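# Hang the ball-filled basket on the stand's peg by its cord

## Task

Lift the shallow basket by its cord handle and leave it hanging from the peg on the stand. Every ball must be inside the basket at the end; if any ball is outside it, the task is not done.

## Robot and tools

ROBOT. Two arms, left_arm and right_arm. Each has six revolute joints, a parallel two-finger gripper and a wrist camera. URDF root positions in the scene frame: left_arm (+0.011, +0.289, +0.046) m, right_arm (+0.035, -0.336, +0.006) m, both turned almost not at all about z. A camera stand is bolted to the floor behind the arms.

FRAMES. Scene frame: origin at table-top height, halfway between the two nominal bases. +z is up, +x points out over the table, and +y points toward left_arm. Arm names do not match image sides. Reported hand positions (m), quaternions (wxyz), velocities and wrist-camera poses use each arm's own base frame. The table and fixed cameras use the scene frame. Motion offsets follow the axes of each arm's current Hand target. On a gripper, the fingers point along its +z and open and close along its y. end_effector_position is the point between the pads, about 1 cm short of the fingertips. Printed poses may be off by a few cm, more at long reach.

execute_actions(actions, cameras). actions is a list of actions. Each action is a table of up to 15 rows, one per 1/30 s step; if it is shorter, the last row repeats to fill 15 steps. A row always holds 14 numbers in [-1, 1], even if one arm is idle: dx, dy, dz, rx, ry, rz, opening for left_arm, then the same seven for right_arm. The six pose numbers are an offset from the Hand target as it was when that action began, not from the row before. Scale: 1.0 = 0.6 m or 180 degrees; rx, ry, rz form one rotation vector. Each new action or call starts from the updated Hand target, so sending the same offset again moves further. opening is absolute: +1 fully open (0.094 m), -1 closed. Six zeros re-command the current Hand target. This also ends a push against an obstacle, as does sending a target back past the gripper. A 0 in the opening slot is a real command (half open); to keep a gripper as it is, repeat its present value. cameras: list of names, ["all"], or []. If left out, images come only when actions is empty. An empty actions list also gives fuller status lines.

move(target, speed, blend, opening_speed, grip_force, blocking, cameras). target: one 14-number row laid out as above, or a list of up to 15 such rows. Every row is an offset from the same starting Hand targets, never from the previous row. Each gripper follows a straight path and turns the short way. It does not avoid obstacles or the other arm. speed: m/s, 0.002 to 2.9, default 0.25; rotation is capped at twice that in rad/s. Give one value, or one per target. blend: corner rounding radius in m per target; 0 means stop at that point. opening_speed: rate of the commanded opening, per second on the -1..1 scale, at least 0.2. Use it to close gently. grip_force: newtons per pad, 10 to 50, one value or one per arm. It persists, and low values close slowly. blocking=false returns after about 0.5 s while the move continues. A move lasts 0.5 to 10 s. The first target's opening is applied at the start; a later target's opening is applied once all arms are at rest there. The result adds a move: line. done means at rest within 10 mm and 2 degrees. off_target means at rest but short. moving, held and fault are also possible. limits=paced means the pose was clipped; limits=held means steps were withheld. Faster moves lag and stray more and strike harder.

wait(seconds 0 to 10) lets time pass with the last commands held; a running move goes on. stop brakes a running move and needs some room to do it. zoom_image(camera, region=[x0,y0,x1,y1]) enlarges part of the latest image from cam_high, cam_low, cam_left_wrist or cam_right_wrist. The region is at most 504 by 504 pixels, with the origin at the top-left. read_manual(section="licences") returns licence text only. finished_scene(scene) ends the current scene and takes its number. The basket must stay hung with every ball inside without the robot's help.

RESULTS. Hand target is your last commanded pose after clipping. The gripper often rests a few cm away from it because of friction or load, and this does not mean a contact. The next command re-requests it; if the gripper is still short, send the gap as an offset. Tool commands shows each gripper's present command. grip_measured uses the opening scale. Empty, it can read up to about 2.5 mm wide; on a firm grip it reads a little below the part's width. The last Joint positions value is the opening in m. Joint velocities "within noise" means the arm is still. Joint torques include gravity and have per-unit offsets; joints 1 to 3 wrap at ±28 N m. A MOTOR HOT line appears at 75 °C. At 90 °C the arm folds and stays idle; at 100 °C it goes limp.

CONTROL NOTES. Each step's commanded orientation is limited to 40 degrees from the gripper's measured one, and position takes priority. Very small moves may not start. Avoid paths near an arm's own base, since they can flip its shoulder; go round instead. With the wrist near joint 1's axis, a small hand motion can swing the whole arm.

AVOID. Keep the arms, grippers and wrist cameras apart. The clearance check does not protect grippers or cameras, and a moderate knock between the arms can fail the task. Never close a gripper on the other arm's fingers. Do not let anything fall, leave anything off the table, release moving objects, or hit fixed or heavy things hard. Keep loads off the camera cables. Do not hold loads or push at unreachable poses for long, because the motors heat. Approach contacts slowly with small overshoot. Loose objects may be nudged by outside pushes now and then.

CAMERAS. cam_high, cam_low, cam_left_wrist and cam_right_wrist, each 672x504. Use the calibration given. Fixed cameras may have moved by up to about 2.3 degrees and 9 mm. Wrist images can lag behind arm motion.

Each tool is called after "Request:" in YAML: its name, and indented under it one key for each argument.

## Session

Request:
execute_actions:
  actions: []

Request:
zoom_image:
  camera: "cam_high"
  region: [280, 150, 500, 330]

Request:
zoom_image:
  camera: "cam_low"
  region: [140, 50, 460, 300]

Scene clock: 0.00 s.
left_arm: end_effector_position=(+0.4019, -0.0131, +0.1215) grip_measured=+1.000 end_effector_quat_wxyz=(+0.612, -0.001, +0.789, +0.045) | right_arm: end_effector_position=(+0.4034, -0.0010, +0.1068) grip_measured=+1.000 end_effector_quat_wxyz=(+0.600, +0.059, +0.796, -0.046)
Joint positions: left_arm=[-0.119 1.516 0.369 0.894 -0.187 0.023 0.094] | right_arm=[0.103 1.574 0.376 0.911 0.243 0.068 0.094]
Joint velocities: within noise
Joint torques (N m): no reading
Heat: left arm: 25 °C; right arm: 27 °C.
Hand target: left_arm +0.4035, -0.0132, +0.1268; +0.618, -0.002, +0.785, +0.045 | right_arm +0.4057, -0.0010, +0.1134; +0.608, +0.060, +0.791, -0.045
Tool commands: left_gripper/opening=+1.0 right_gripper/opening=+1.0
camera_calibration:
cam_left_wrist: T_world_to_cam=[[0.0487907, -0.996892, 0.0618494, -0.044447], [-0.743389, -0.0776008, -0.664343, 0.384105], [0.667078, -0.0135644, -0.744865, -0.0756651], [0, 0, 0, 1]] pos_world=[0.338183, -0.0155284, 0.201566]
cam_right_wrist: T_world_to_cam=[[-0.181488, -0.978159, 0.101325, 0.0578557], [-0.764996, 0.0756862, -0.639572, 0.381447], [0.617934, -0.193588, -0.762024, -0.0659308], [0, 0, 0, 1]] pos_world=[0.343046, 0.0149584, 0.18786]

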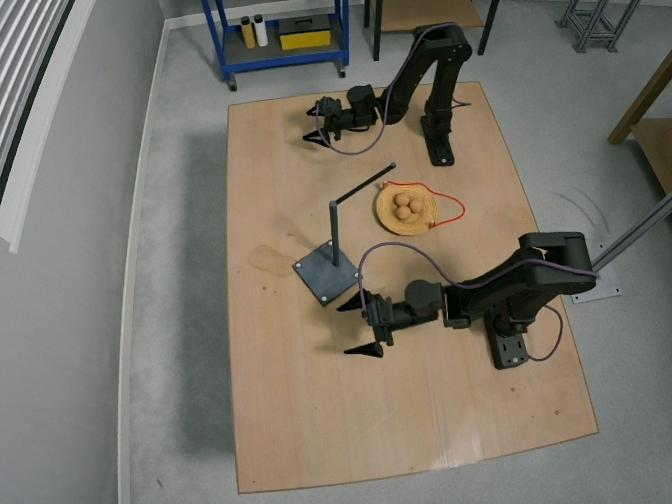

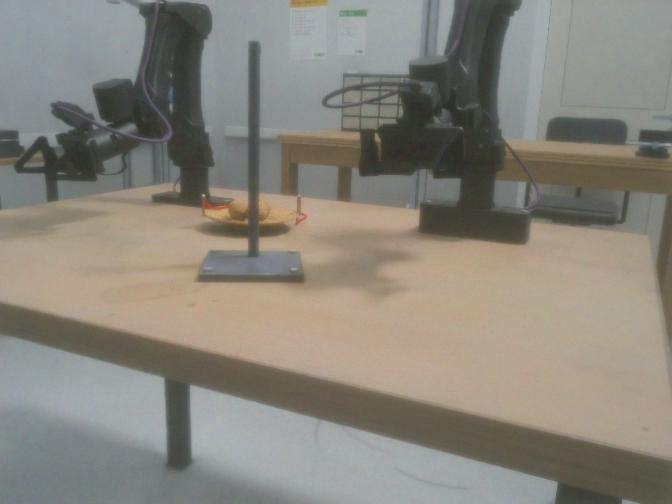

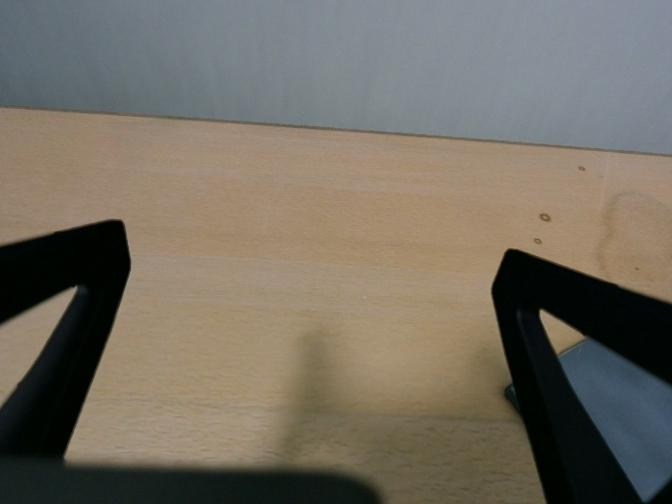

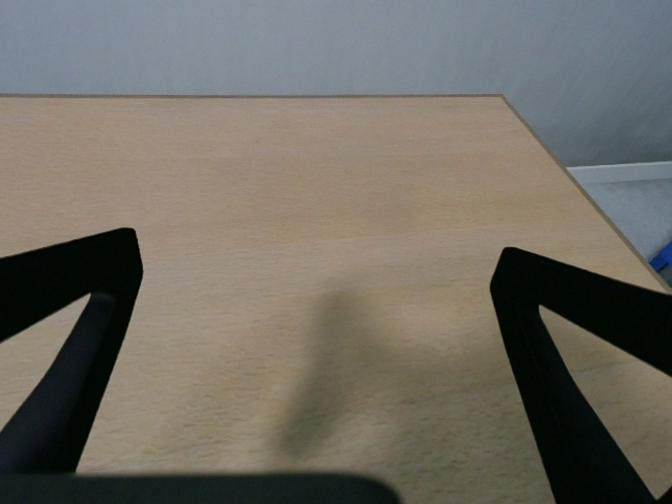

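Scaled by 2.291 from the camera's 672x504 image, which has a finer 960x720 frame.

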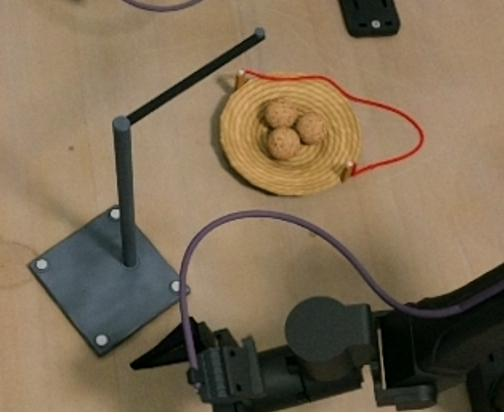

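Scaled by 1.575 from the camera's 672x504 image, which has a finer 960x720 frame.

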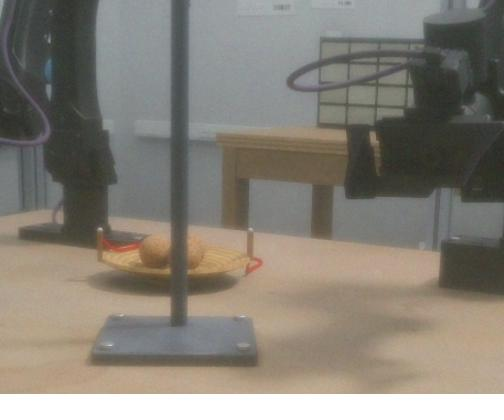

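Request:
move:
  target:
    - [0,0,0,0,0,0,1,-0.012,0.29,-0.322,-0.19,0.14,-0.25,0]
    - [0,0,0,0,0,0,1,0.186,0.32,-0.804,-0.387,0.279,-0.504,0]
  blend: [0.05,0]
  cameras: ["cam_high","cam_right_wrist"]

Scene clock: 6.43 s.
left_arm: end_effector_position=(+0.4019, -0.0131, +0.1215) grip_measured=+1.000 end_effector_quat_wxyz=(+0.612, -0.001, +0.789, +0.045) | right_arm: end_effector_position=(-0.0512, +0.2598, +0.1250) grip_measured=+0.001 end_effector_quat_wxyz=(-0.004, +0.765, -0.644, +0.006)
Joint positions: left_arm=[-0.119 1.516 0.369 0.894 -0.187 0.023 0.094] | right_arm=[1.771 1.548 1.28 -1.307 0.013 0.029 0.047]
Joint torques (N m): left_arm=[0.08 -5.52 4.97 2.27 -0.02 0.01] | right_arm=[0.14 -4.64 8.92 0.33 -0.12 0]
Heat: left arm: 26 °C; right arm: 28 °C.
Hand target: left_arm +0.4035, -0.0132, +0.1268; +0.618, -0.002, +0.785, +0.045 | right_arm -0.0547, +0.2632, +0.1300; +0.000, +0.766, -0.643, +0.000
Off the commanded pose: left_arm 0.006 m, 1 deg | right_arm 0.007 m, 1 deg.
move: done
camera_calibration:
cam_right_wrist: T_world_to_cam=[[0.964913, 0.252416, 0.0723116, -0.0287813], [0.168628, -0.806823, 0.566216, 0.151895], [0.201265, -0.534156, -0.821079, 0.3539], [0, 0, 0, 1]] pos_world=[-0.0690699, 0.318856, 0.206656]
Images, in order (width x height): cam_high 672x504, cam_right_wrist 672x504.

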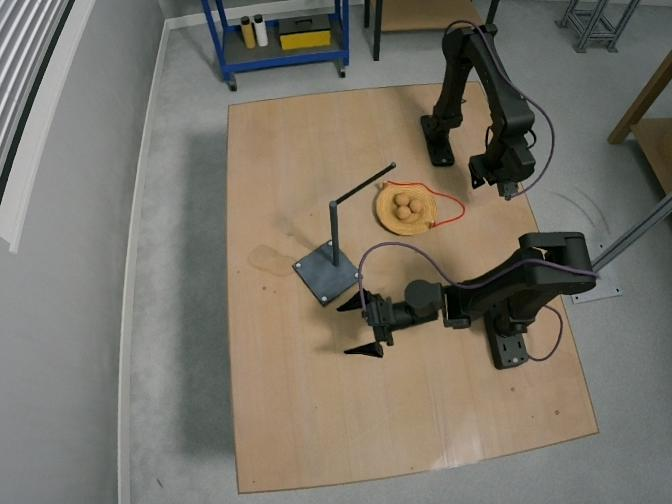

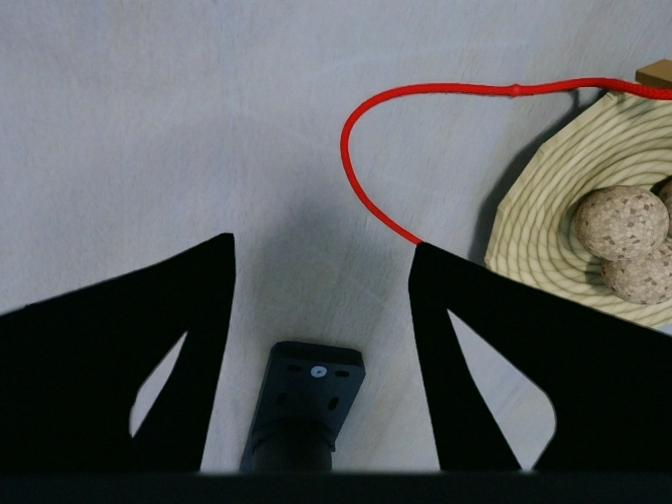

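Request:
move:
  target:
    - [0,0,0,0,0,0,1,0.083,-0.062,0.06,0,0,-0.167,-0.4]
    - [0,0,0,0,0,0,1,0.083,-0.062,0.172,0,0,-0.167,-0.4]
  speed: 0.15
  blend: [0.02,0]
  cameras: ["cam_right_wrist"]

Scene clock: 10.27 s.
left_arm: end_effector_position=(+0.4019, -0.0131, +0.1215) grip_measured=+1.000 end_effector_quat_wxyz=(+0.612, -0.001, +0.789, +0.045) | right_arm: end_effector_position=(-0.0083, +0.2201, +0.0308) grip_measured=-0.399 end_effector_quat_wxyz=(-0.004, +0.906, -0.424, +0.005)
Joint positions: left_arm=[-0.119 1.516 0.369 0.894 -0.187 0.023 0.094] | right_arm=[1.614 1.45 0.805 -0.924 0.012 -0.652 0.028]
Joint torques (N m): left_arm=[0.09 -5.53 4.97 2.26 -0.01 0.01] | right_arm=[-0.42 -3.36 5.07 0.67 -0.11 -0.05]
Heat: left arm: 26 °C; right arm: 28 °C.
Hand target: left_arm +0.4035, -0.0132, +0.1268; +0.618, -0.002, +0.785, +0.045 | right_arm -0.0095, +0.2206, +0.0268; +0.000, +0.906, -0.423, +0.000
Off the commanded pose: left_arm 0.006 m, 1 deg | right_arm 0.004 m, 1 deg.
move: done
camera_calibration:
cam_right_wrist: T_world_to_cam=[[0.708583, 0.702142, 0.0700472, -0.154456], [0.550508, -0.612183, 0.567603, 0.126401], [0.44142, -0.363632, -0.820317, 0.211113], [0, 0, 0, 1]] pos_world=[-0.0533295, 0.262598, 0.112254]
Images, in order (width x height): cam_right_wrist 672x504.

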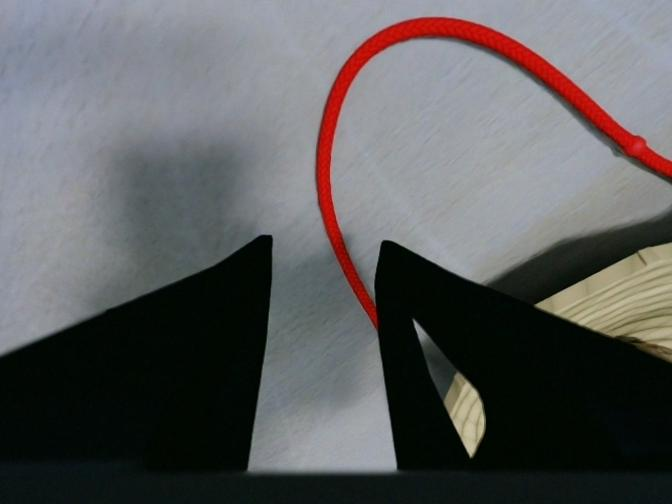

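Request:
move:
  target:
    - [0,0,0,0,0,0,1,0,0,0.05,0,0,0,-0.4]
    - [0,0,0,0,0,0,1,0,0,0.05,0,0,0,-1]
  speed: 0.05
  cameras: ["cam_right_wrist","cam_high"]

Scene clock: 11.80 s.
left_arm: end_effector_position=(+0.4019, -0.0131, +0.1215) grip_measured=+1.000 end_effector_quat_wxyz=(+0.612, -0.001, +0.789, +0.045) | right_arm: end_effector_position=(-0.0096, +0.2176, +0.0030) grip_measured=-0.971 end_effector_quat_wxyz=(+0.003, +0.906, -0.423, +0.004)
Joint positions: left_arm=[-0.119 1.516 0.369 0.894 -0.187 0.023 0.094] | right_arm=[1.614 1.508 0.733 -0.806 0.005 -0.653 0.001]
Joint torques (N m): left_arm=[0.05 -5.52 5 2.25 -0.01 0.01] | right_arm=[-0.43 -3.19 4.23 0.91 -0.04 -0.04]
Heat: left arm: 26 °C; right arm: 28 °C.
Hand target: left_arm +0.4035, -0.0132, +0.1268; +0.618, -0.002, +0.785, +0.045 | right_arm -0.0094, +0.2207, -0.0031; +0.000, +0.906, -0.423, +0.000
Off the commanded pose: left_arm 0.006 m, 1 deg | right_arm 0.007 m, 1 deg.
move: done
camera_calibration:
cam_right_wrist: T_world_to_cam=[[0.708, 0.703973, 0.0562001, -0.150096], [0.555448, -0.604234, 0.571296, 0.139534], [0.436135, -0.373261, -0.818818, 0.190049], [0, 0, 0, 1]] pos_world=[-0.0541234, 0.260913, 0.0843359]
Images, in order (width x height): cam_high 672x504, cam_right_wrist 672x504.

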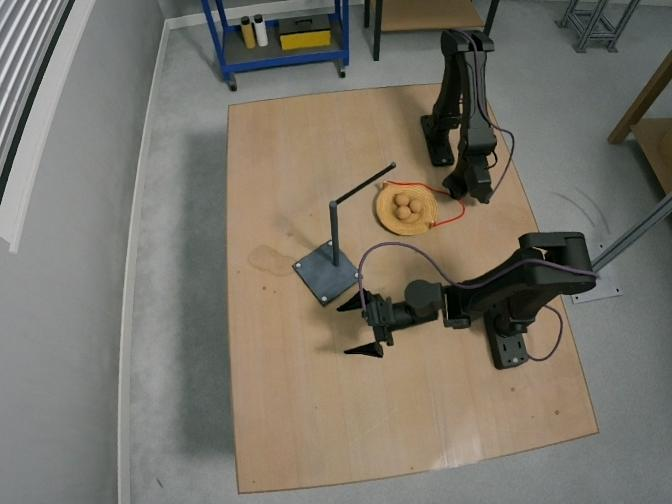

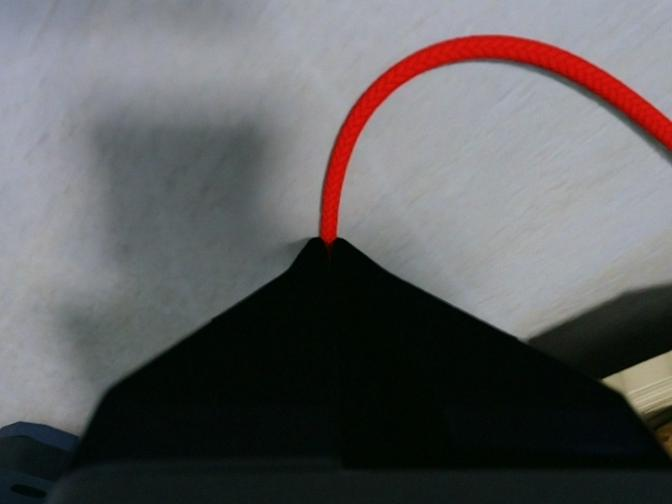

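Request:
move:
  target:
    - [0,0,0,0,0,0,1,-0.048,0.0575,-0.01,0,0,0,-1]
    - [0,0,0,0,0,0,1,-0.048,0.0575,-0.01,0,0,0,-0.5]
    - [0,0,0,0,0,0,1,-0.048,0.0575,-0.18,0,0,0,-0.5]
    - [0.006,-0.146,-0.18,0.05,0.1,0.05,-0.1,0.188,-0.147,-0.283,0,0,0.25,-0.5]
    - [0.013,-0.292,-0.358,0.1,0.19,0.1,-0.1,0.555,-0.013,-0.25,0,0,0.6,-0.5]
    - [0.131,-0.647,-0.685,0.195,0.389,0.2125,-0.1,0.555,-0.013,-0.25,0,0,0.6,-0.5]
  speed: [0.05,0.05,0.2,0.3,0.3,0.3]
  blend: [0,0,0.03,0.05,0.05,0]
  cameras: ["cam_high","cam_left_wrist"]

Scene clock: 21.83 s.
left_arm: end_effector_position=(+0.0087, -0.4215, +0.1183) grip_measured=-0.097 end_effector_quat_wxyz=(-0.001, +0.381, +0.924, +0.002) | right_arm: end_effector_position=(+0.1997, -0.0292, +0.1418) grip_measured=-0.501 end_effector_quat_wxyz=(-0.018, -0.191, +0.981, +0.001)
Joint positions: left_arm=[-1.553 2.19 2.09 -1.475 0 -0.77 0.042] | right_arm=[-0.14 1.338 1.164 -1.432 0.011 -0.525 0.023]
Joint torques (N m): left_arm=[0.18 -10.71 7.42 0.28 0.04 0.05] | right_arm=[-0.36 -2.81 8.61 0.59 -0.1 -0.01]
Heat: left arm: 28 °C; right arm: 29 °C.
Hand target: left_arm +0.0090, -0.4256, +0.1203; +0.000, +0.383, +0.924, +0.000 | right_arm +0.2104, -0.0296, +0.1467; +0.000, -0.191, +0.982, +0.000
Off the commanded pose: left_arm 0.005 m, 0 deg | right_arm 0.012 m, 2 deg.
move: off_target (right_arm); blend cut to 0 m at target 4; target 2's new opening was sent with right_arm's hand 0.011 m and 2 deg from that target; target 4's new opening was sent with left_arm's hand 0.020 m and 3 deg from that target
camera_calibration:
cam_left_wrist: T_world_to_cam=[[-0.610612, -0.791103, 0.0361951, -0.336659], [-0.641695, 0.521041, 0.562801, 0.164256], [-0.464092, 0.320426, -0.8258, 0.33889], [0, 0, 0, 1]] pos_world=[0.0571101, -0.460505, 0.199597]
Images, in order (width x height): cam_high 672x504, cam_left_wrist 672x504.

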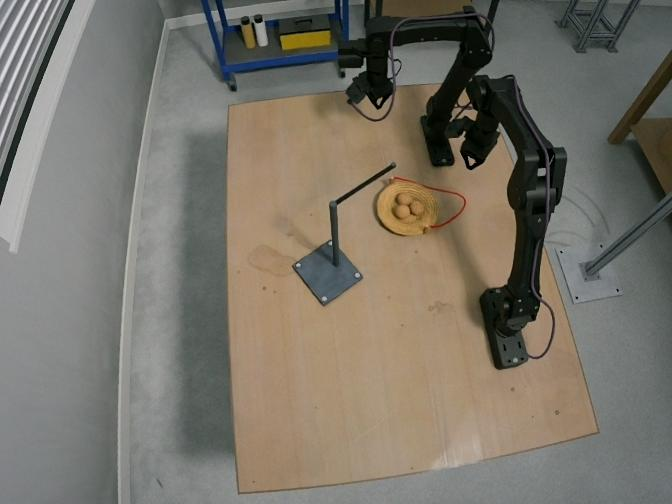

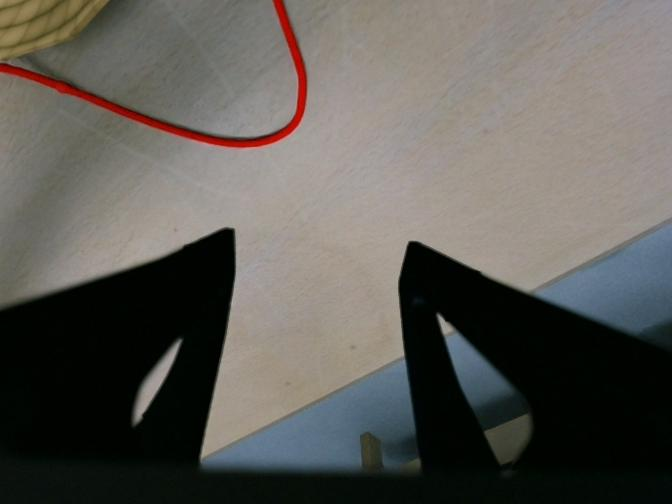

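Request:
zoom_image:
  camera: "cam_high"
  region: [360, 150, 500, 255]

Scaled by 3.600 from the camera's 672x504 image, which has a finer 960x720 frame.

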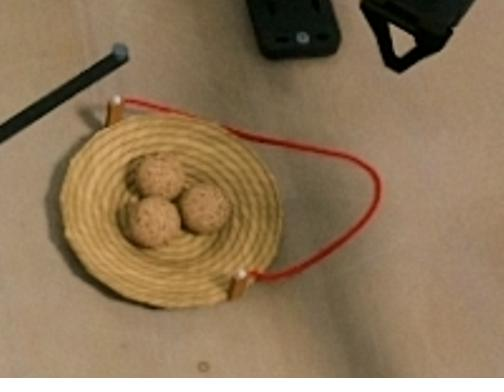

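Request:
move:
  target: [-0.034,0.026,0.2,0,0,-0.1,-0.4,0,0,0,0,0,0,-0.5]
  speed: 0.15
  cameras: ["cam_left_wrist"]

Scene clock: 23.90 s.
left_arm: end_effector_position=(+0.0329, -0.4328, +0.0077) grip_measured=-0.397 end_effector_quat_wxyz=(+0.002, +0.239, +0.971, -0.008) | right_arm: end_effector_position=(+0.1997, -0.0292, +0.1418) grip_measured=-0.501 end_effector_quat_wxyz=(-0.018, -0.191, +0.981, +0.001)
Joint positions: left_arm=[-1.497 2.253 1.751 -1.052 0.001 -1.014 0.028] | right_arm=[-0.14 1.338 1.164 -1.432 0.011 -0.525 0.023]
Joint torques (N m): left_arm=[0.4 -11.56 4 0.53 0.03 -0.07] | right_arm=[-0.38 -2.81 8.62 0.59 -0.09 -0.01]
Heat: left arm: 27 °C; right arm: 29 °C.
Hand target: left_arm +0.0343, -0.4291, +0.0003; +0.000, +0.234, +0.972, +0.000 | right_arm +0.2104, -0.0296, +0.1467; +0.000, -0.191, +0.982, +0.000
Off the commanded pose: left_arm 0.008 m, 1 deg | right_arm 0.012 m, 2 deg.
move: off_target (right_arm)
camera_calibration:
cam_left_wrist: T_world_to_cam=[[-0.350148, -0.935039, 0.0556636, -0.397902], [-0.767453, 0.320447, 0.555274, 0.165433], [-0.53704, 0.151709, -0.829803, 0.191873], [0, 0, 0, 1]] pos_world=[0.0906813, -0.454175, 0.0895044]
Images, in order (width x height): cam_left_wrist 672x504.

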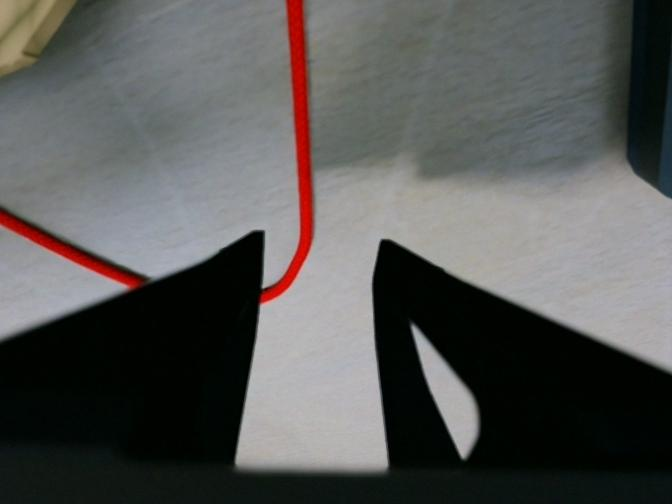

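Request:
move:
  target:
    - [0,0.005,0.072,0,0,0,-0.4,0,0,0,0,0,0,-0.5]
    - [0,0.005,0.072,0,0,0,-1,0,0,0,0,0,0,-0.5]
  speed: 0.06
  cameras: ["cam_left_wrist"]

Scene clock: 25.53 s.
left_arm: end_effector_position=(+0.0339, -0.4314, -0.0263) grip_measured=-0.968 end_effector_quat_wxyz=(+0.003, +0.238, +0.971, -0.010) | right_arm: end_effector_position=(+0.1997, -0.0292, +0.1418) grip_measured=-0.501 end_effector_quat_wxyz=(-0.018, -0.191, +0.981, +0.001)
Joint positions: left_arm=[-1.494 2.287 1.667 -0.929 0.002 -1.014 0.001] | right_arm=[-0.14 1.338 1.164 -1.432 0.011 -0.525 0.023]
Joint torques (N m): left_arm=[0.49 -10.33 3.07 0.8 0.02 -0.04] | right_arm=[-0.36 -2.81 8.62 0.58 -0.1 -0.01]
Heat: left arm: 27 °C; right arm: 30 °C.
Hand target: left_arm +0.0357, -0.4263, -0.0429; +0.000, +0.234, +0.972, +0.000 | right_arm +0.2104, -0.0296, +0.1467; +0.000, -0.191, +0.982, +0.000
Off the commanded pose: left_arm 0.017 m, 1 deg | right_arm 0.012 m, 2 deg.
move: off_target (left_arm, right_arm); target 2's new opening was sent with left_arm's hand 0.017 m and 1 deg from that target
camera_calibration:
cam_left_wrist: T_world_to_cam=[[-0.347614, -0.935717, 0.0599934, -0.394579], [-0.768327, 0.320935, 0.553782, 0.184769], [-0.537437, 0.146408, -0.830498, 0.161657], [0, 0, 0, 1]] pos_world=[0.0916824, -0.45218, 0.0556061]
Images, in order (width x height): cam_left_wrist 672x504.

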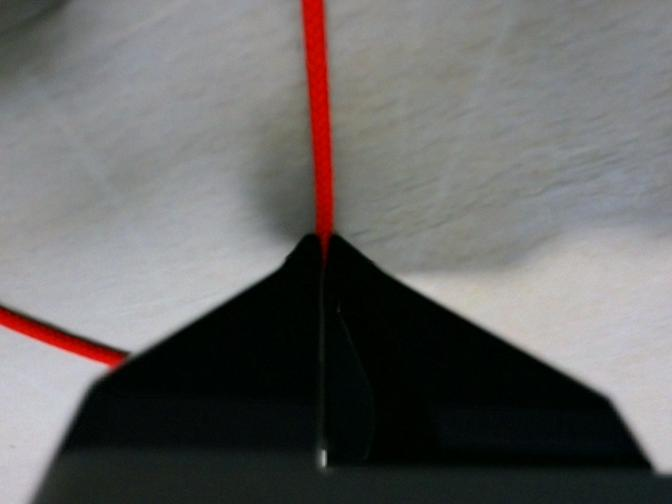

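Request:
move:
  target:
    - [0,0,-0.15,0,0,0,-1,0,0,0,0,0,0,-0.5]
    - [-0.187,0.177,-0.305,0,0,0.157,-1,0,0,0,0,0,0,-0.5]
  speed: 0.12
  blend: [0.03,0]
  cameras: ["cam_high","cam_low","cam_left_wrist"]

Scene clock: 29.40 s.
left_arm: end_effector_position=(+0.1823, -0.3787, +0.1381) grip_measured=-0.968 end_effector_quat_wxyz=(-0.004, +0.461, +0.888, +0.001) | right_arm: end_effector_position=(+0.1997, -0.0292, +0.1418) grip_measured=-0.501 end_effector_quat_wxyz=(-0.018, -0.191, +0.981, +0.001)
Joint positions: left_arm=[-1.124 2.206 2.197 -1.568 0.002 -0.166 0.001] | right_arm=[-0.14 1.338 1.164 -1.432 0.011 -0.525 0.023]
Joint torques (N m): left_arm=[-0.05 -10.71 7.34 0.32 0.02 0.05] | right_arm=[-0.36 -2.78 8.59 0.58 -0.09 -0.01]
Heat: left arm: 28 °C; right arm: 30 °C.
Hand target: left_arm +0.1839, -0.3827, +0.1399; +0.000, +0.464, +0.886, +0.000 | right_arm +0.2104, -0.0296, +0.1467; +0.000, -0.191, +0.982, +0.000
Off the commanded pose: left_arm 0.005 m, 1 deg | right_arm 0.012 m, 2 deg.
move: off_target (right_arm)
camera_calibration:
cam_left_wrist: T_world_to_cam=[[-0.738868, -0.672655, 0.040114, -0.129884], [-0.53754, 0.624259, 0.566879, 0.26182], [-0.406355, 0.397286, -0.822824, 0.440329], [0, 0, 0, 1]] pos_world=[0.223702, -0.425748, 0.219103]
Images, in order (width x height): cam_high 672x504, cam_low 672x504, cam_left_wrist 672x504.

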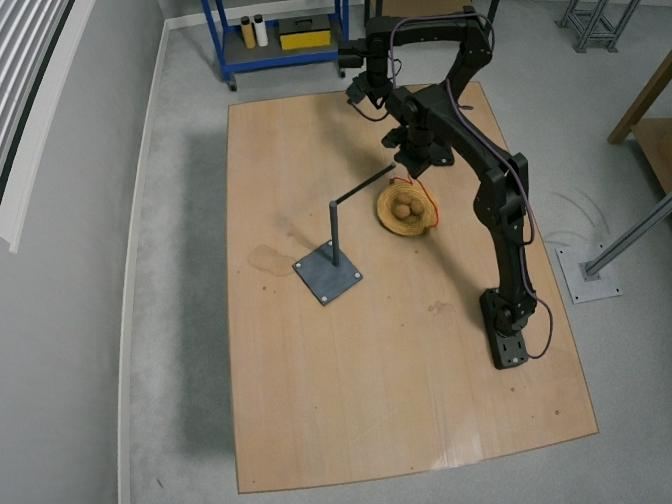

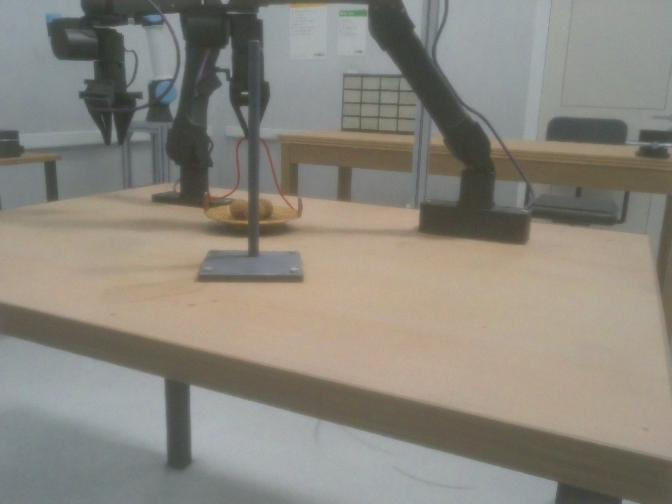

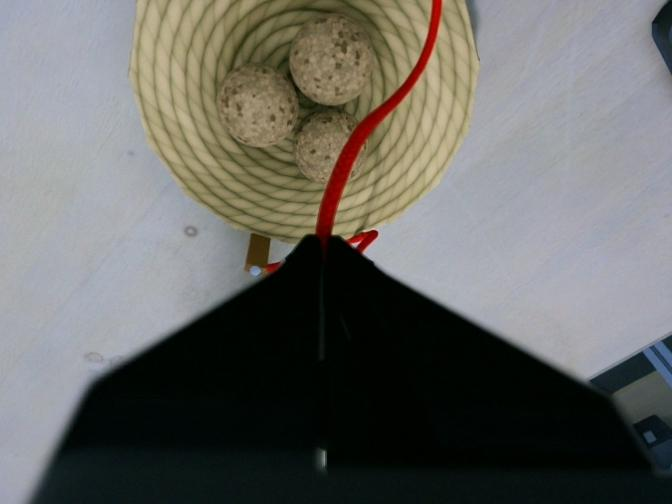

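Request:
move:
  target:
    - [0,0,-0.19,0,-0.167,0,-1,0,0,0,0,0,0,-0.5]
  speed: 0.08
  cameras: ["cam_high","cam_low"]

Request:
zoom_image:
  camera: "cam_low"
  region: [140, 20, 380, 290]

Scene clock: 34.90 s.
left_arm: end_effector_position=(+0.1850, -0.3841, +0.2417) grip_measured=-0.968 end_effector_quat_wxyz=(+0.210, +0.453, +0.860, -0.110) | right_arm: end_effector_position=(+0.1997, -0.0292, +0.1418) grip_measured=-0.501 end_effector_quat_wxyz=(-0.018, -0.191, +0.981, +0.001)
Joint positions: left_arm=[-1.162 1.785 1.9 -1.214 -0.088 -0.171 0.001] | right_arm=[-0.14 1.338 1.164 -1.432 0.011 -0.525 0.023]
Joint torques (N m): left_arm=[-0.47 -11.81 4.41 1.6 -0.12 -0.05] | right_arm=[-0.38 -2.8 8.61 0.58 -0.09 -0.02]
Heat: left arm: 28 °C; right arm: 30 °C.
Hand target: left_arm +0.1841, -0.3827, +0.2540; +0.230, +0.448, +0.856, -0.120 | right_arm +0.2104, -0.0296, +0.1467; +0.000, -0.191, +0.982, +0.000
Off the commanded pose: left_arm 0.012 m, 3 deg | right_arm 0.012 m, 2 deg.
move: off_target (left_arm, right_arm)
Images, in order (width x height): cam_high 672x504, cam_low 672x504.

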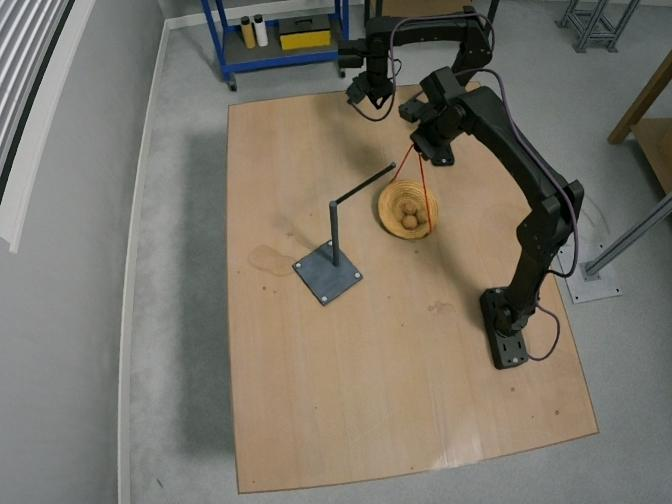

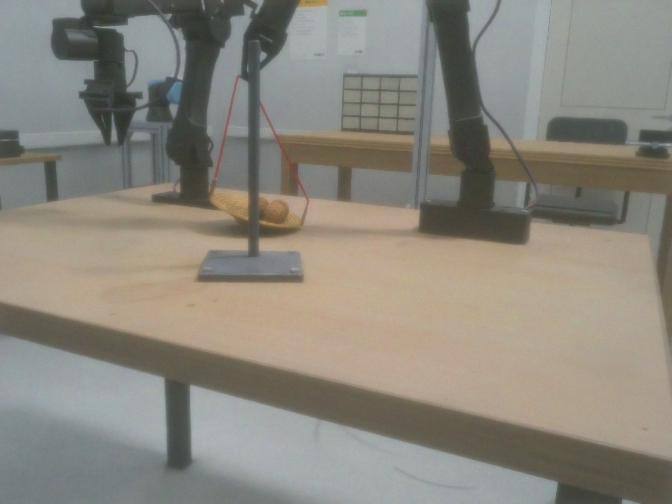

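Scaled by 1.867 from the camera's 672x504 image, which has a finer 960x720 frame.

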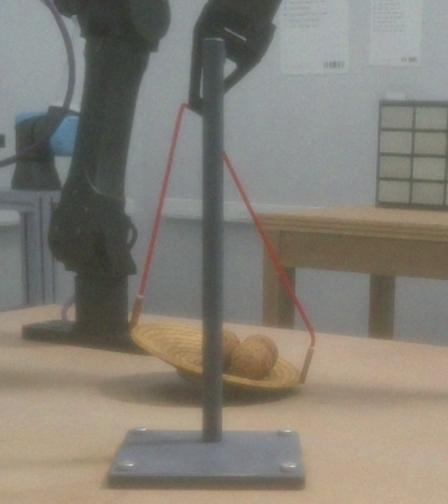

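Request:
move:
  target:
    - [0.095,0,0.165,0,0.167,0,-1,0,0,0,0,0,0,-0.5]
    - [0.274,-0.243,0.311,-0.041,0.163,-0.152,-1,0,0,0,0,0,0,-0.5]
    - [0.307,-0.243,0.369,-0.041,0.163,-0.152,-1,0,0,0,0,0,0,-0.5]
    - [0.307,-0.243,0.369,-0.041,0.163,-0.152,-0.4,0,0,0,0,0,0,-0.5]
    - [0.274,-0.243,0.311,-0.041,0.163,-0.152,-0.4,0,0,0,0,0,0,-0.5]
  speed: [0.12,0.12,0.06,0.06,0.12]
  blend: [0.02,0.02,0,0,0]
  cameras: ["cam_high","cam_left_wrist"]

Request:
zoom_image:
  camera: "cam_high"
  region: [360, 130, 500, 255]

Scene clock: 42.60 s.
left_arm: end_effector_position=(+0.0360, -0.4139, -0.0130) grip_measured=-0.403 end_effector_quat_wxyz=(-0.010, +0.238, +0.971, +0.026) | right_arm: end_effector_position=(+0.1997, -0.0292, +0.1418) grip_measured=-0.501 end_effector_quat_wxyz=(-0.018, -0.191, +0.981, +0.001)
Joint positions: left_arm=[-1.486 2.276 1.702 -1.052 0.002 -1.005 0.028] | right_arm=[-0.14 1.338 1.164 -1.432 0.011 -0.525 0.023]
Joint torques (N m): left_arm=[-0.17 -15.66 6.91 0.16 0.01 -0.08] | right_arm=[-0.38 -2.8 8.62 0.58 -0.1 -0.01]
Heat: left arm: 28 °C; right arm: 31 °C.
Hand target: left_arm +0.0364, -0.4256, +0.0102; +0.001, +0.236, +0.972, +0.000 | right_arm +0.2104, -0.0296, +0.1467; +0.000, -0.191, +0.982, +0.000
Off the commanded pose: left_arm 0.026 m, 3 deg | right_arm 0.012 m, 2 deg.
move: off_target (left_arm, right_arm); target 4's new opening was sent with left_arm's hand 0.011 m and 1 deg from that target
camera_calibration:
cam_left_wrist: T_world_to_cam=[[-0.347508, -0.937635, -0.00887649, -0.379953], [-0.764496, 0.277833, 0.581683, 0.155841], [-0.54294, 0.208926, -0.813367, 0.197582], [0, 0, 0, 1]] pos_world=[0.0943783, -0.440834, 0.0666845]
Images, in order (width x height): cam_high 672x504, cam_left_wrist 672x504.

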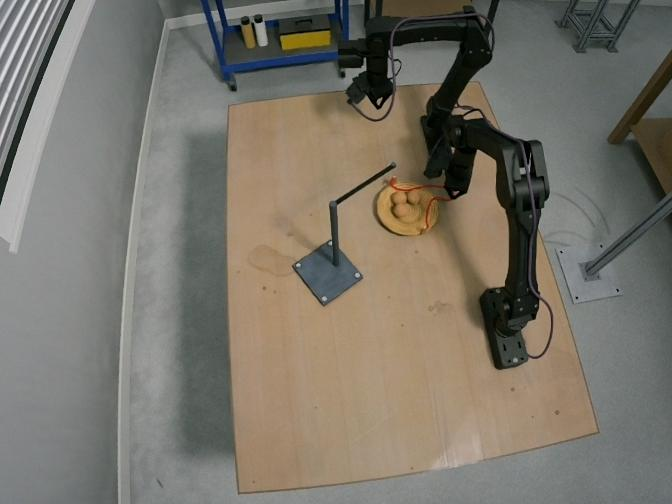

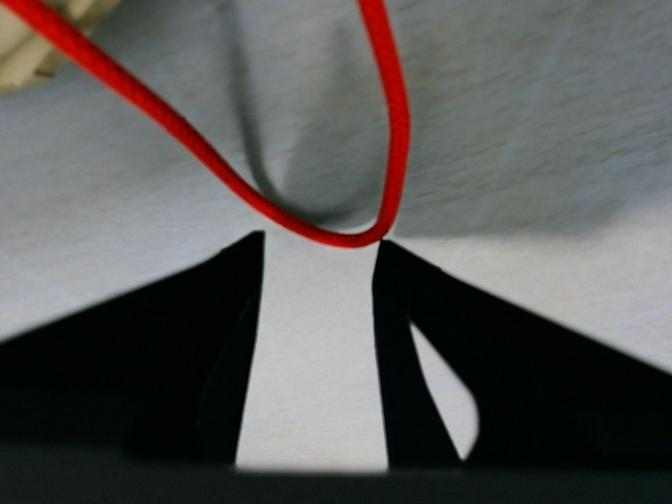

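Scaled by 3.600 from the camera's 672x504 image, which has a finer 960x720 frame.

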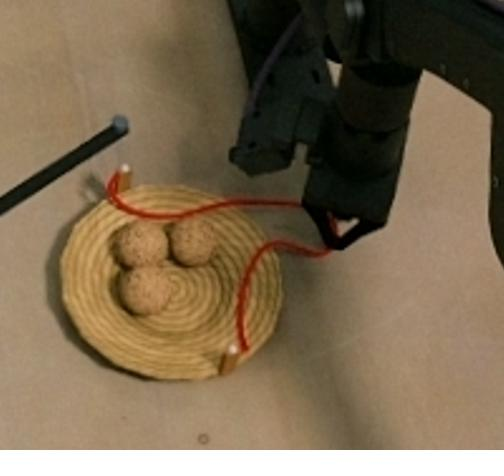

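Request:
move:
  target: [0.015,0,0,0,0,0.29,-0.5,0,0,0,0,0,0,-0.5]
  cameras: ["cam_left_wrist"]

Scene clock: 45.53 s.
left_arm: end_effector_position=(+0.0293, -0.4162, -0.0074) grip_measured=-0.497 end_effector_quat_wxyz=(-0.015, +0.634, +0.773, +0.014) | right_arm: end_effector_position=(+0.1997, -0.0292, +0.1418) grip_measured=-0.501 end_effector_quat_wxyz=(-0.018, -0.191, +0.981, +0.001)
Joint positions: left_arm=[-1.502 2.262 1.702 -1.053 0.002 -0.127 0.024] | right_arm=[-0.14 1.338 1.164 -1.432 0.011 -0.525 0.023]
Joint torques (N m): left_arm=[-0.38 -15.83 4.89 0.31 0 0.08] | right_arm=[-0.38 -2.81 8.62 0.58 -0.1 -0.01]
Heat: left arm: 29 °C; right arm: 31 °C.
Hand target: left_arm +0.0283, -0.4215, +0.0102; +0.001, +0.639, +0.769, +0.000 | right_arm +0.2104, -0.0296, +0.1467; +0.000, -0.191, +0.982, +0.000
Off the commanded pose: left_arm 0.018 m, 3 deg | right_arm 0.012 m, 2 deg.
move: off_target (left_arm, right_arm)
camera_calibration:
cam_left_wrist: T_world_to_cam=[[-0.948, -0.31671, 0.0314848, -0.10806], [-0.23716, 0.76891, 0.593745, 0.337102], [-0.212254, 0.555403, -0.804037, 0.333529], [0, 0, 0, 1]] pos_world=[0.0482987, -0.478668, 0.0714192]
Images, in order (width x height): cam_left_wrist 672x504.

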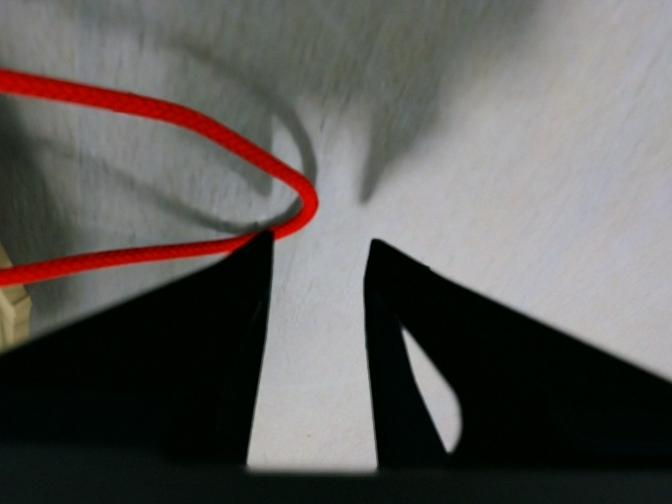

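Request:
move:
  target:
    - [0.003,-0.005,0.092,0,0,0,-0.5,0,0,0,0,0,0,-0.5]
    - [0.003,-0.005,0.092,0,0,0,-1,0,0,0,0,0,0,-0.5]
  speed: 0.06
  cameras: ["cam_left_wrist","cam_high"]

Request:
zoom_image:
  camera: "cam_high"
  region: [360, 150, 500, 255]

Scene clock: 47.37 s.
left_arm: end_effector_position=(+0.0292, -0.4229, -0.0269) grip_measured=-0.965 end_effector_quat_wxyz=(+0.007, +0.636, +0.771, -0.003) | right_arm: end_effector_position=(+0.1997, -0.0292, +0.1418) grip_measured=-0.501 end_effector_quat_wxyz=(-0.018, -0.191, +0.981, +0.001)
Joint positions: left_arm=[-1.507 2.262 1.621 -0.916 -0.006 -0.127 0.002] | right_arm=[-0.14 1.338 1.164 -1.432 0.011 -0.525 0.023]
Joint torques (N m): left_arm=[-0.64 -9.87 2.86 0.94 0.07 0] | right_arm=[-0.38 -2.78 8.61 0.59 -0.09 0]
Heat: left arm: 30 °C; right arm: 31 °C.
Hand target: left_arm +0.0251, -0.4203, -0.0451; +0.001, +0.639, +0.769, +0.000 | right_arm +0.2104, -0.0296, +0.1467; +0.000, -0.191, +0.982, +0.000
Off the commanded pose: left_arm 0.019 m, 1 deg | right_arm 0.012 m, 2 deg.
move: off_target (left_arm, right_arm); target 2's new opening was sent with left_arm's hand 0.018 m and 1 deg from that target
camera_calibration:
cam_left_wrist: T_world_to_cam=[[-0.949999, -0.309942, 0.037913, -0.106559], [-0.239575, 0.801363, 0.548106, 0.366382], [-0.200263, 0.511618, -0.835549, 0.301914], [0, 0, 0, 1]] pos_world=[0.0470076, -0.481097, 0.0554873]
Images, in order (width x height): cam_high 672x504, cam_left_wrist 672x504.

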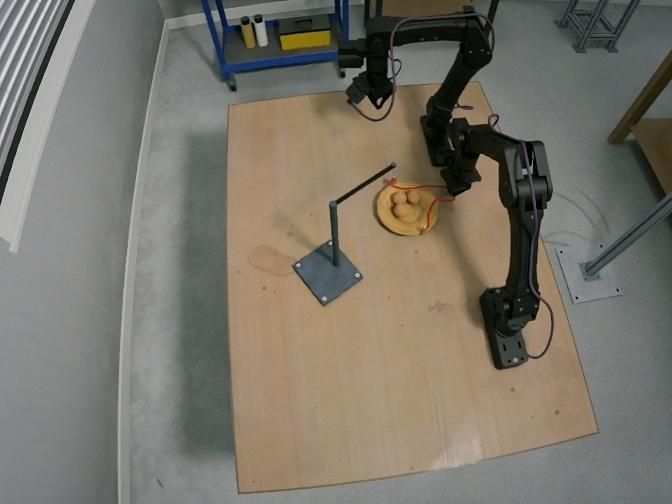

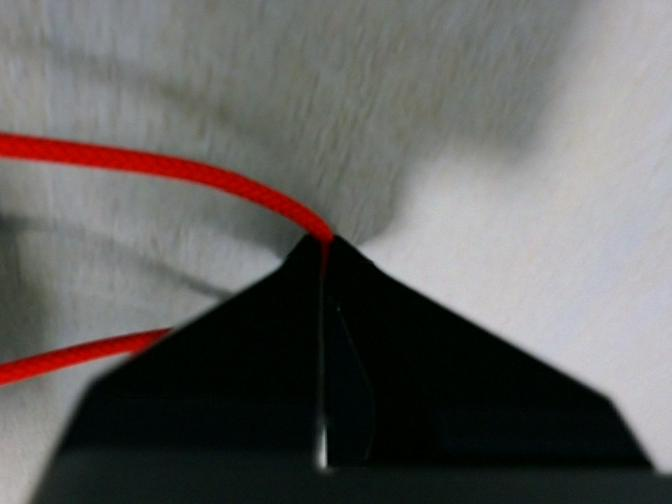

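Scaled by 3.600 from the camera's 672x504 image, which has a finer 960x720 frame.

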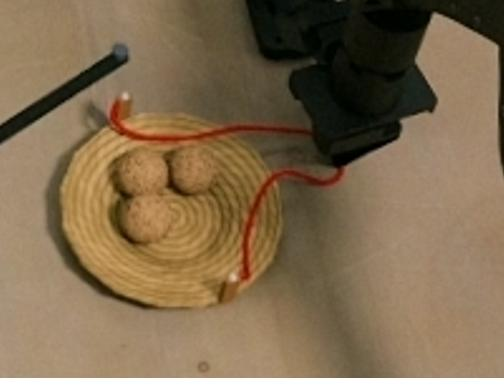

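Request:
move:
  target:
    - [0,0,-0.1,0,0,0,-1,0,0,0,0,0,0,-0.5]
    - [0.012,0.272,-0.308,0,0,-0.139,-1,0,0,0,0,0,0,-0.5]
    - [0.012,0.272,-0.48,-0.036,-0.164,-0.1355,-1,0,0,0,0,0,0,-0.5]
  speed: [0.12,0.12,0.08]
  blend: [0.03,0.02,0]
  cameras: ["cam_high","cam_low"]

Request:
zoom_image:
  camera: "cam_low"
  region: [140, 20, 380, 290]

Scene clock: 53.77 s.
left_arm: end_effector_position=(+0.1846, -0.3849, +0.2316) grip_measured=-0.965 end_effector_quat_wxyz=(+0.212, +0.446, +0.862, -0.110) | right_arm: end_effector_position=(+0.1997, -0.0292, +0.1418) grip_measured=-0.501 end_effector_quat_wxyz=(-0.018, -0.191, +0.981, +0.001)
Joint positions: left_arm=[-1.167 1.77 1.838 -1.165 -0.097 -0.188 0.002] | right_arm=[-0.14 1.338 1.164 -1.432 0.011 -0.525 0.023]
Joint torques (N m): left_arm=[-0.44 -11.66 4.48 1.59 -0.15 -0.04] | right_arm=[-0.38 -2.8 8.59 0.58 -0.09 -0.01]
Heat: left arm: 31 °C; right arm: 31 °C.
Hand target: left_arm +0.1838, -0.3832, +0.2431; +0.231, +0.442, +0.859, -0.119 | right_arm +0.2104, -0.0296, +0.1467; +0.000, -0.191, +0.982, +0.000
Off the commanded pose: left_arm 0.012 m, 2 deg | right_arm 0.012 m, 2 deg.
move: off_target (left_arm, right_arm); blend cut to 0.0297 m at target 1
Images, in order (width x height): cam_high 672x504, cam_low 672x504.

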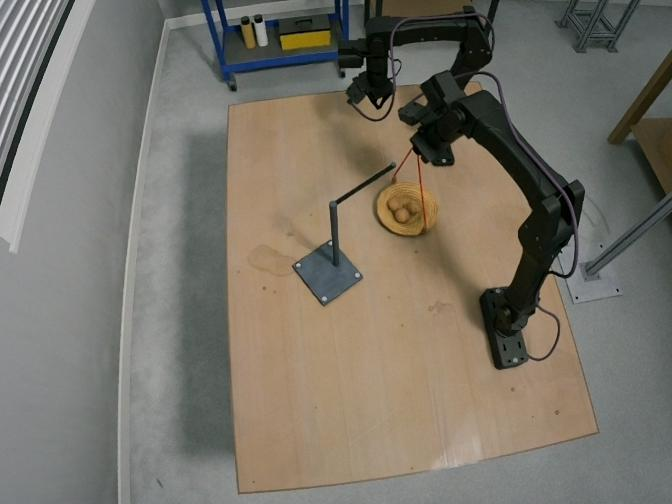

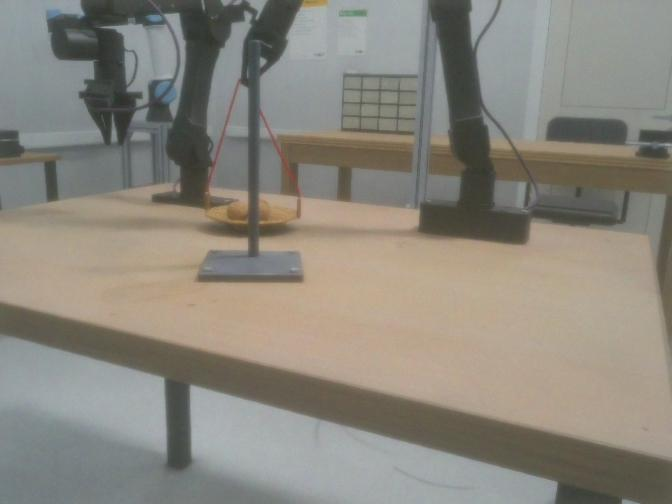

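Scaled by 1.867 from the camera's 672x504 image, which has a finer 960x720 frame.

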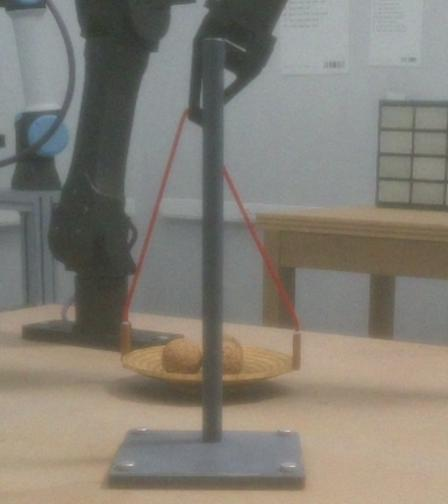

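Request:
move:
  target:
    - [-0.1,0,-0.172,0,0,0,-1,0,0,0,0,0,0,-0.5]
  speed: 0.06
  cameras: ["cam_high","cam_low","cam_left_wrist"]

Request:
zoom_image:
  camera: "cam_low"
  region: [140, 0, 380, 270]

Request:
zoom_image:
  camera: "cam_high"
  region: [320, 80, 480, 240]

Scene clock: 56.40 s.
left_arm: end_effector_position=(+0.1830, -0.3803, +0.3485) grip_measured=-0.965 end_effector_quat_wxyz=(+0.258, +0.437, +0.849, -0.147) | right_arm: end_effector_position=(+0.1997, -0.0292, +0.1418) grip_measured=-0.501 end_effector_quat_wxyz=(-0.018, -0.191, +0.981, +0.001)
Joint positions: left_arm=[-1.167 1.945 2.562 -1.592 -0.099 -0.185 0.002] | right_arm=[-0.14 1.338 1.164 -1.432 0.011 -0.525 0.023]
Joint torques (N m): left_arm=[-0.53 -8.84 6.64 1.73 -0.14 0.05] | right_arm=[-0.36 -2.8 8.59 0.59 -0.09 -0.01]
Heat: left arm: 30 °C; right arm: 31 °C.
Hand target: left_arm +0.1839, -0.3833, +0.3625; +0.231, +0.442, +0.859, -0.119 | right_arm +0.2104, -0.0296, +0.1467; +0.000, -0.191, +0.982, +0.000
Off the commanded pose: left_arm 0.014 m, 5 deg | right_arm 0.012 m, 2 deg.
joint read past its limit (left arm) — joint 4 (wrist pitch), lower limit.
joint sent to its limit (left arm) — joint 4 (wrist pitch), lower limit. The joint targets are off in orientation, not in position.
move: off_target (left_arm, right_arm)
camera_calibration:
cam_left_wrist: T_world_to_cam=[[-0.763345, -0.633534, 0.126252, -0.149413], [-0.639008, 0.769191, -0.0037638, 0.416499], [-0.0947271, -0.0835489, -0.991991, 0.433345], [0, 0, 0, 1]] pos_world=[0.193142, -0.37882, 0.450306]
Images, in order (width x height): cam_high 672x504, cam_low 672x504, cam_left_wrist 672x504.

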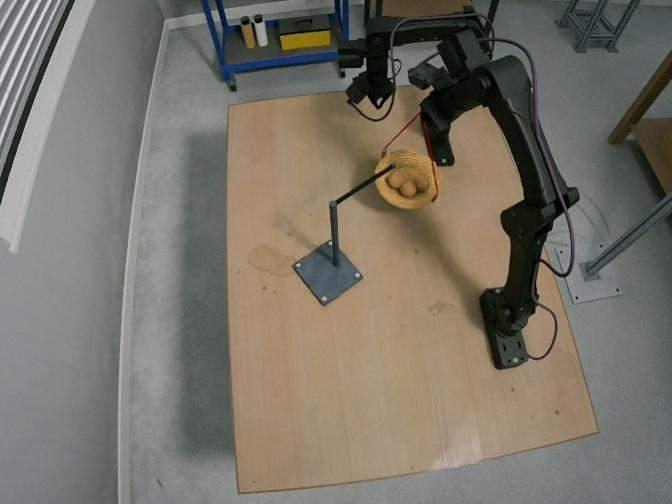

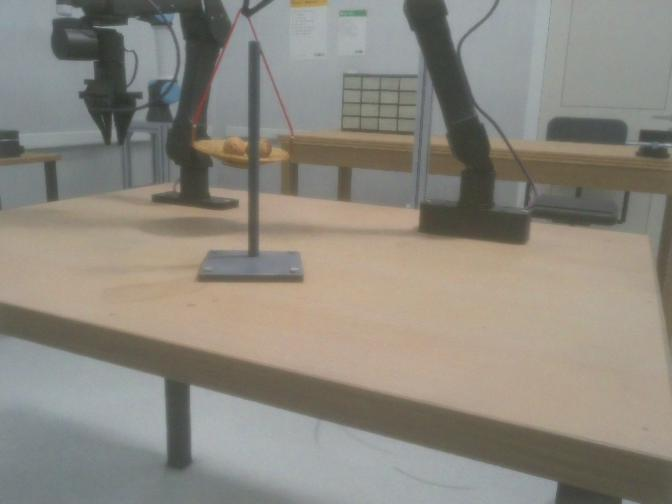

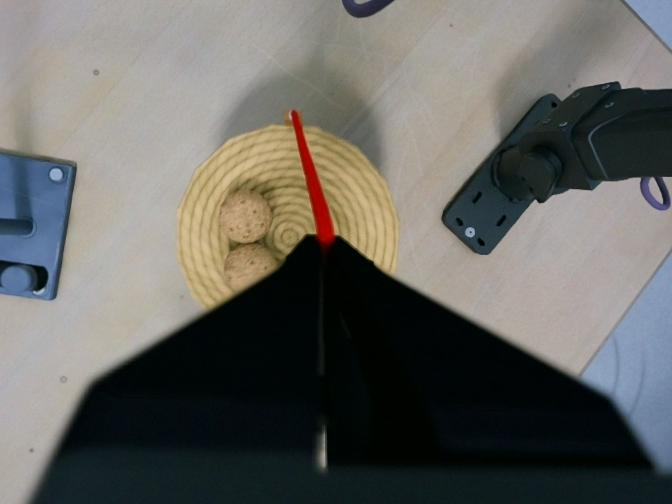

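Scaled by 1.867 from the camera's 672x504 image, which has a finer 960x720 frame.

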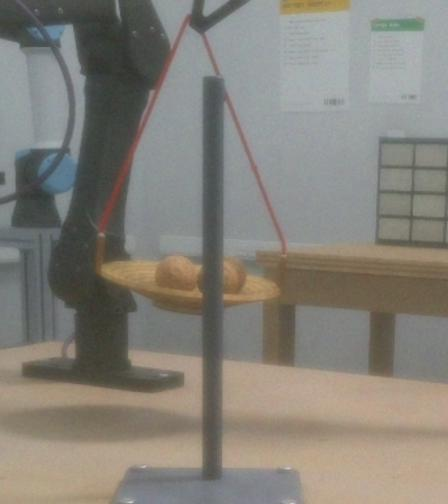

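Scaled by 3.150 from the camera's 672x504 image, which has a finer 960x720 frame.

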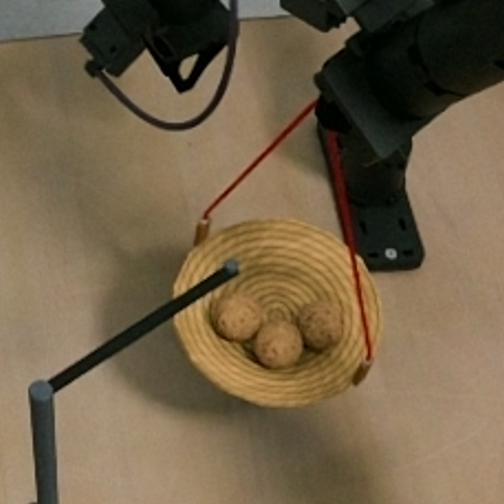

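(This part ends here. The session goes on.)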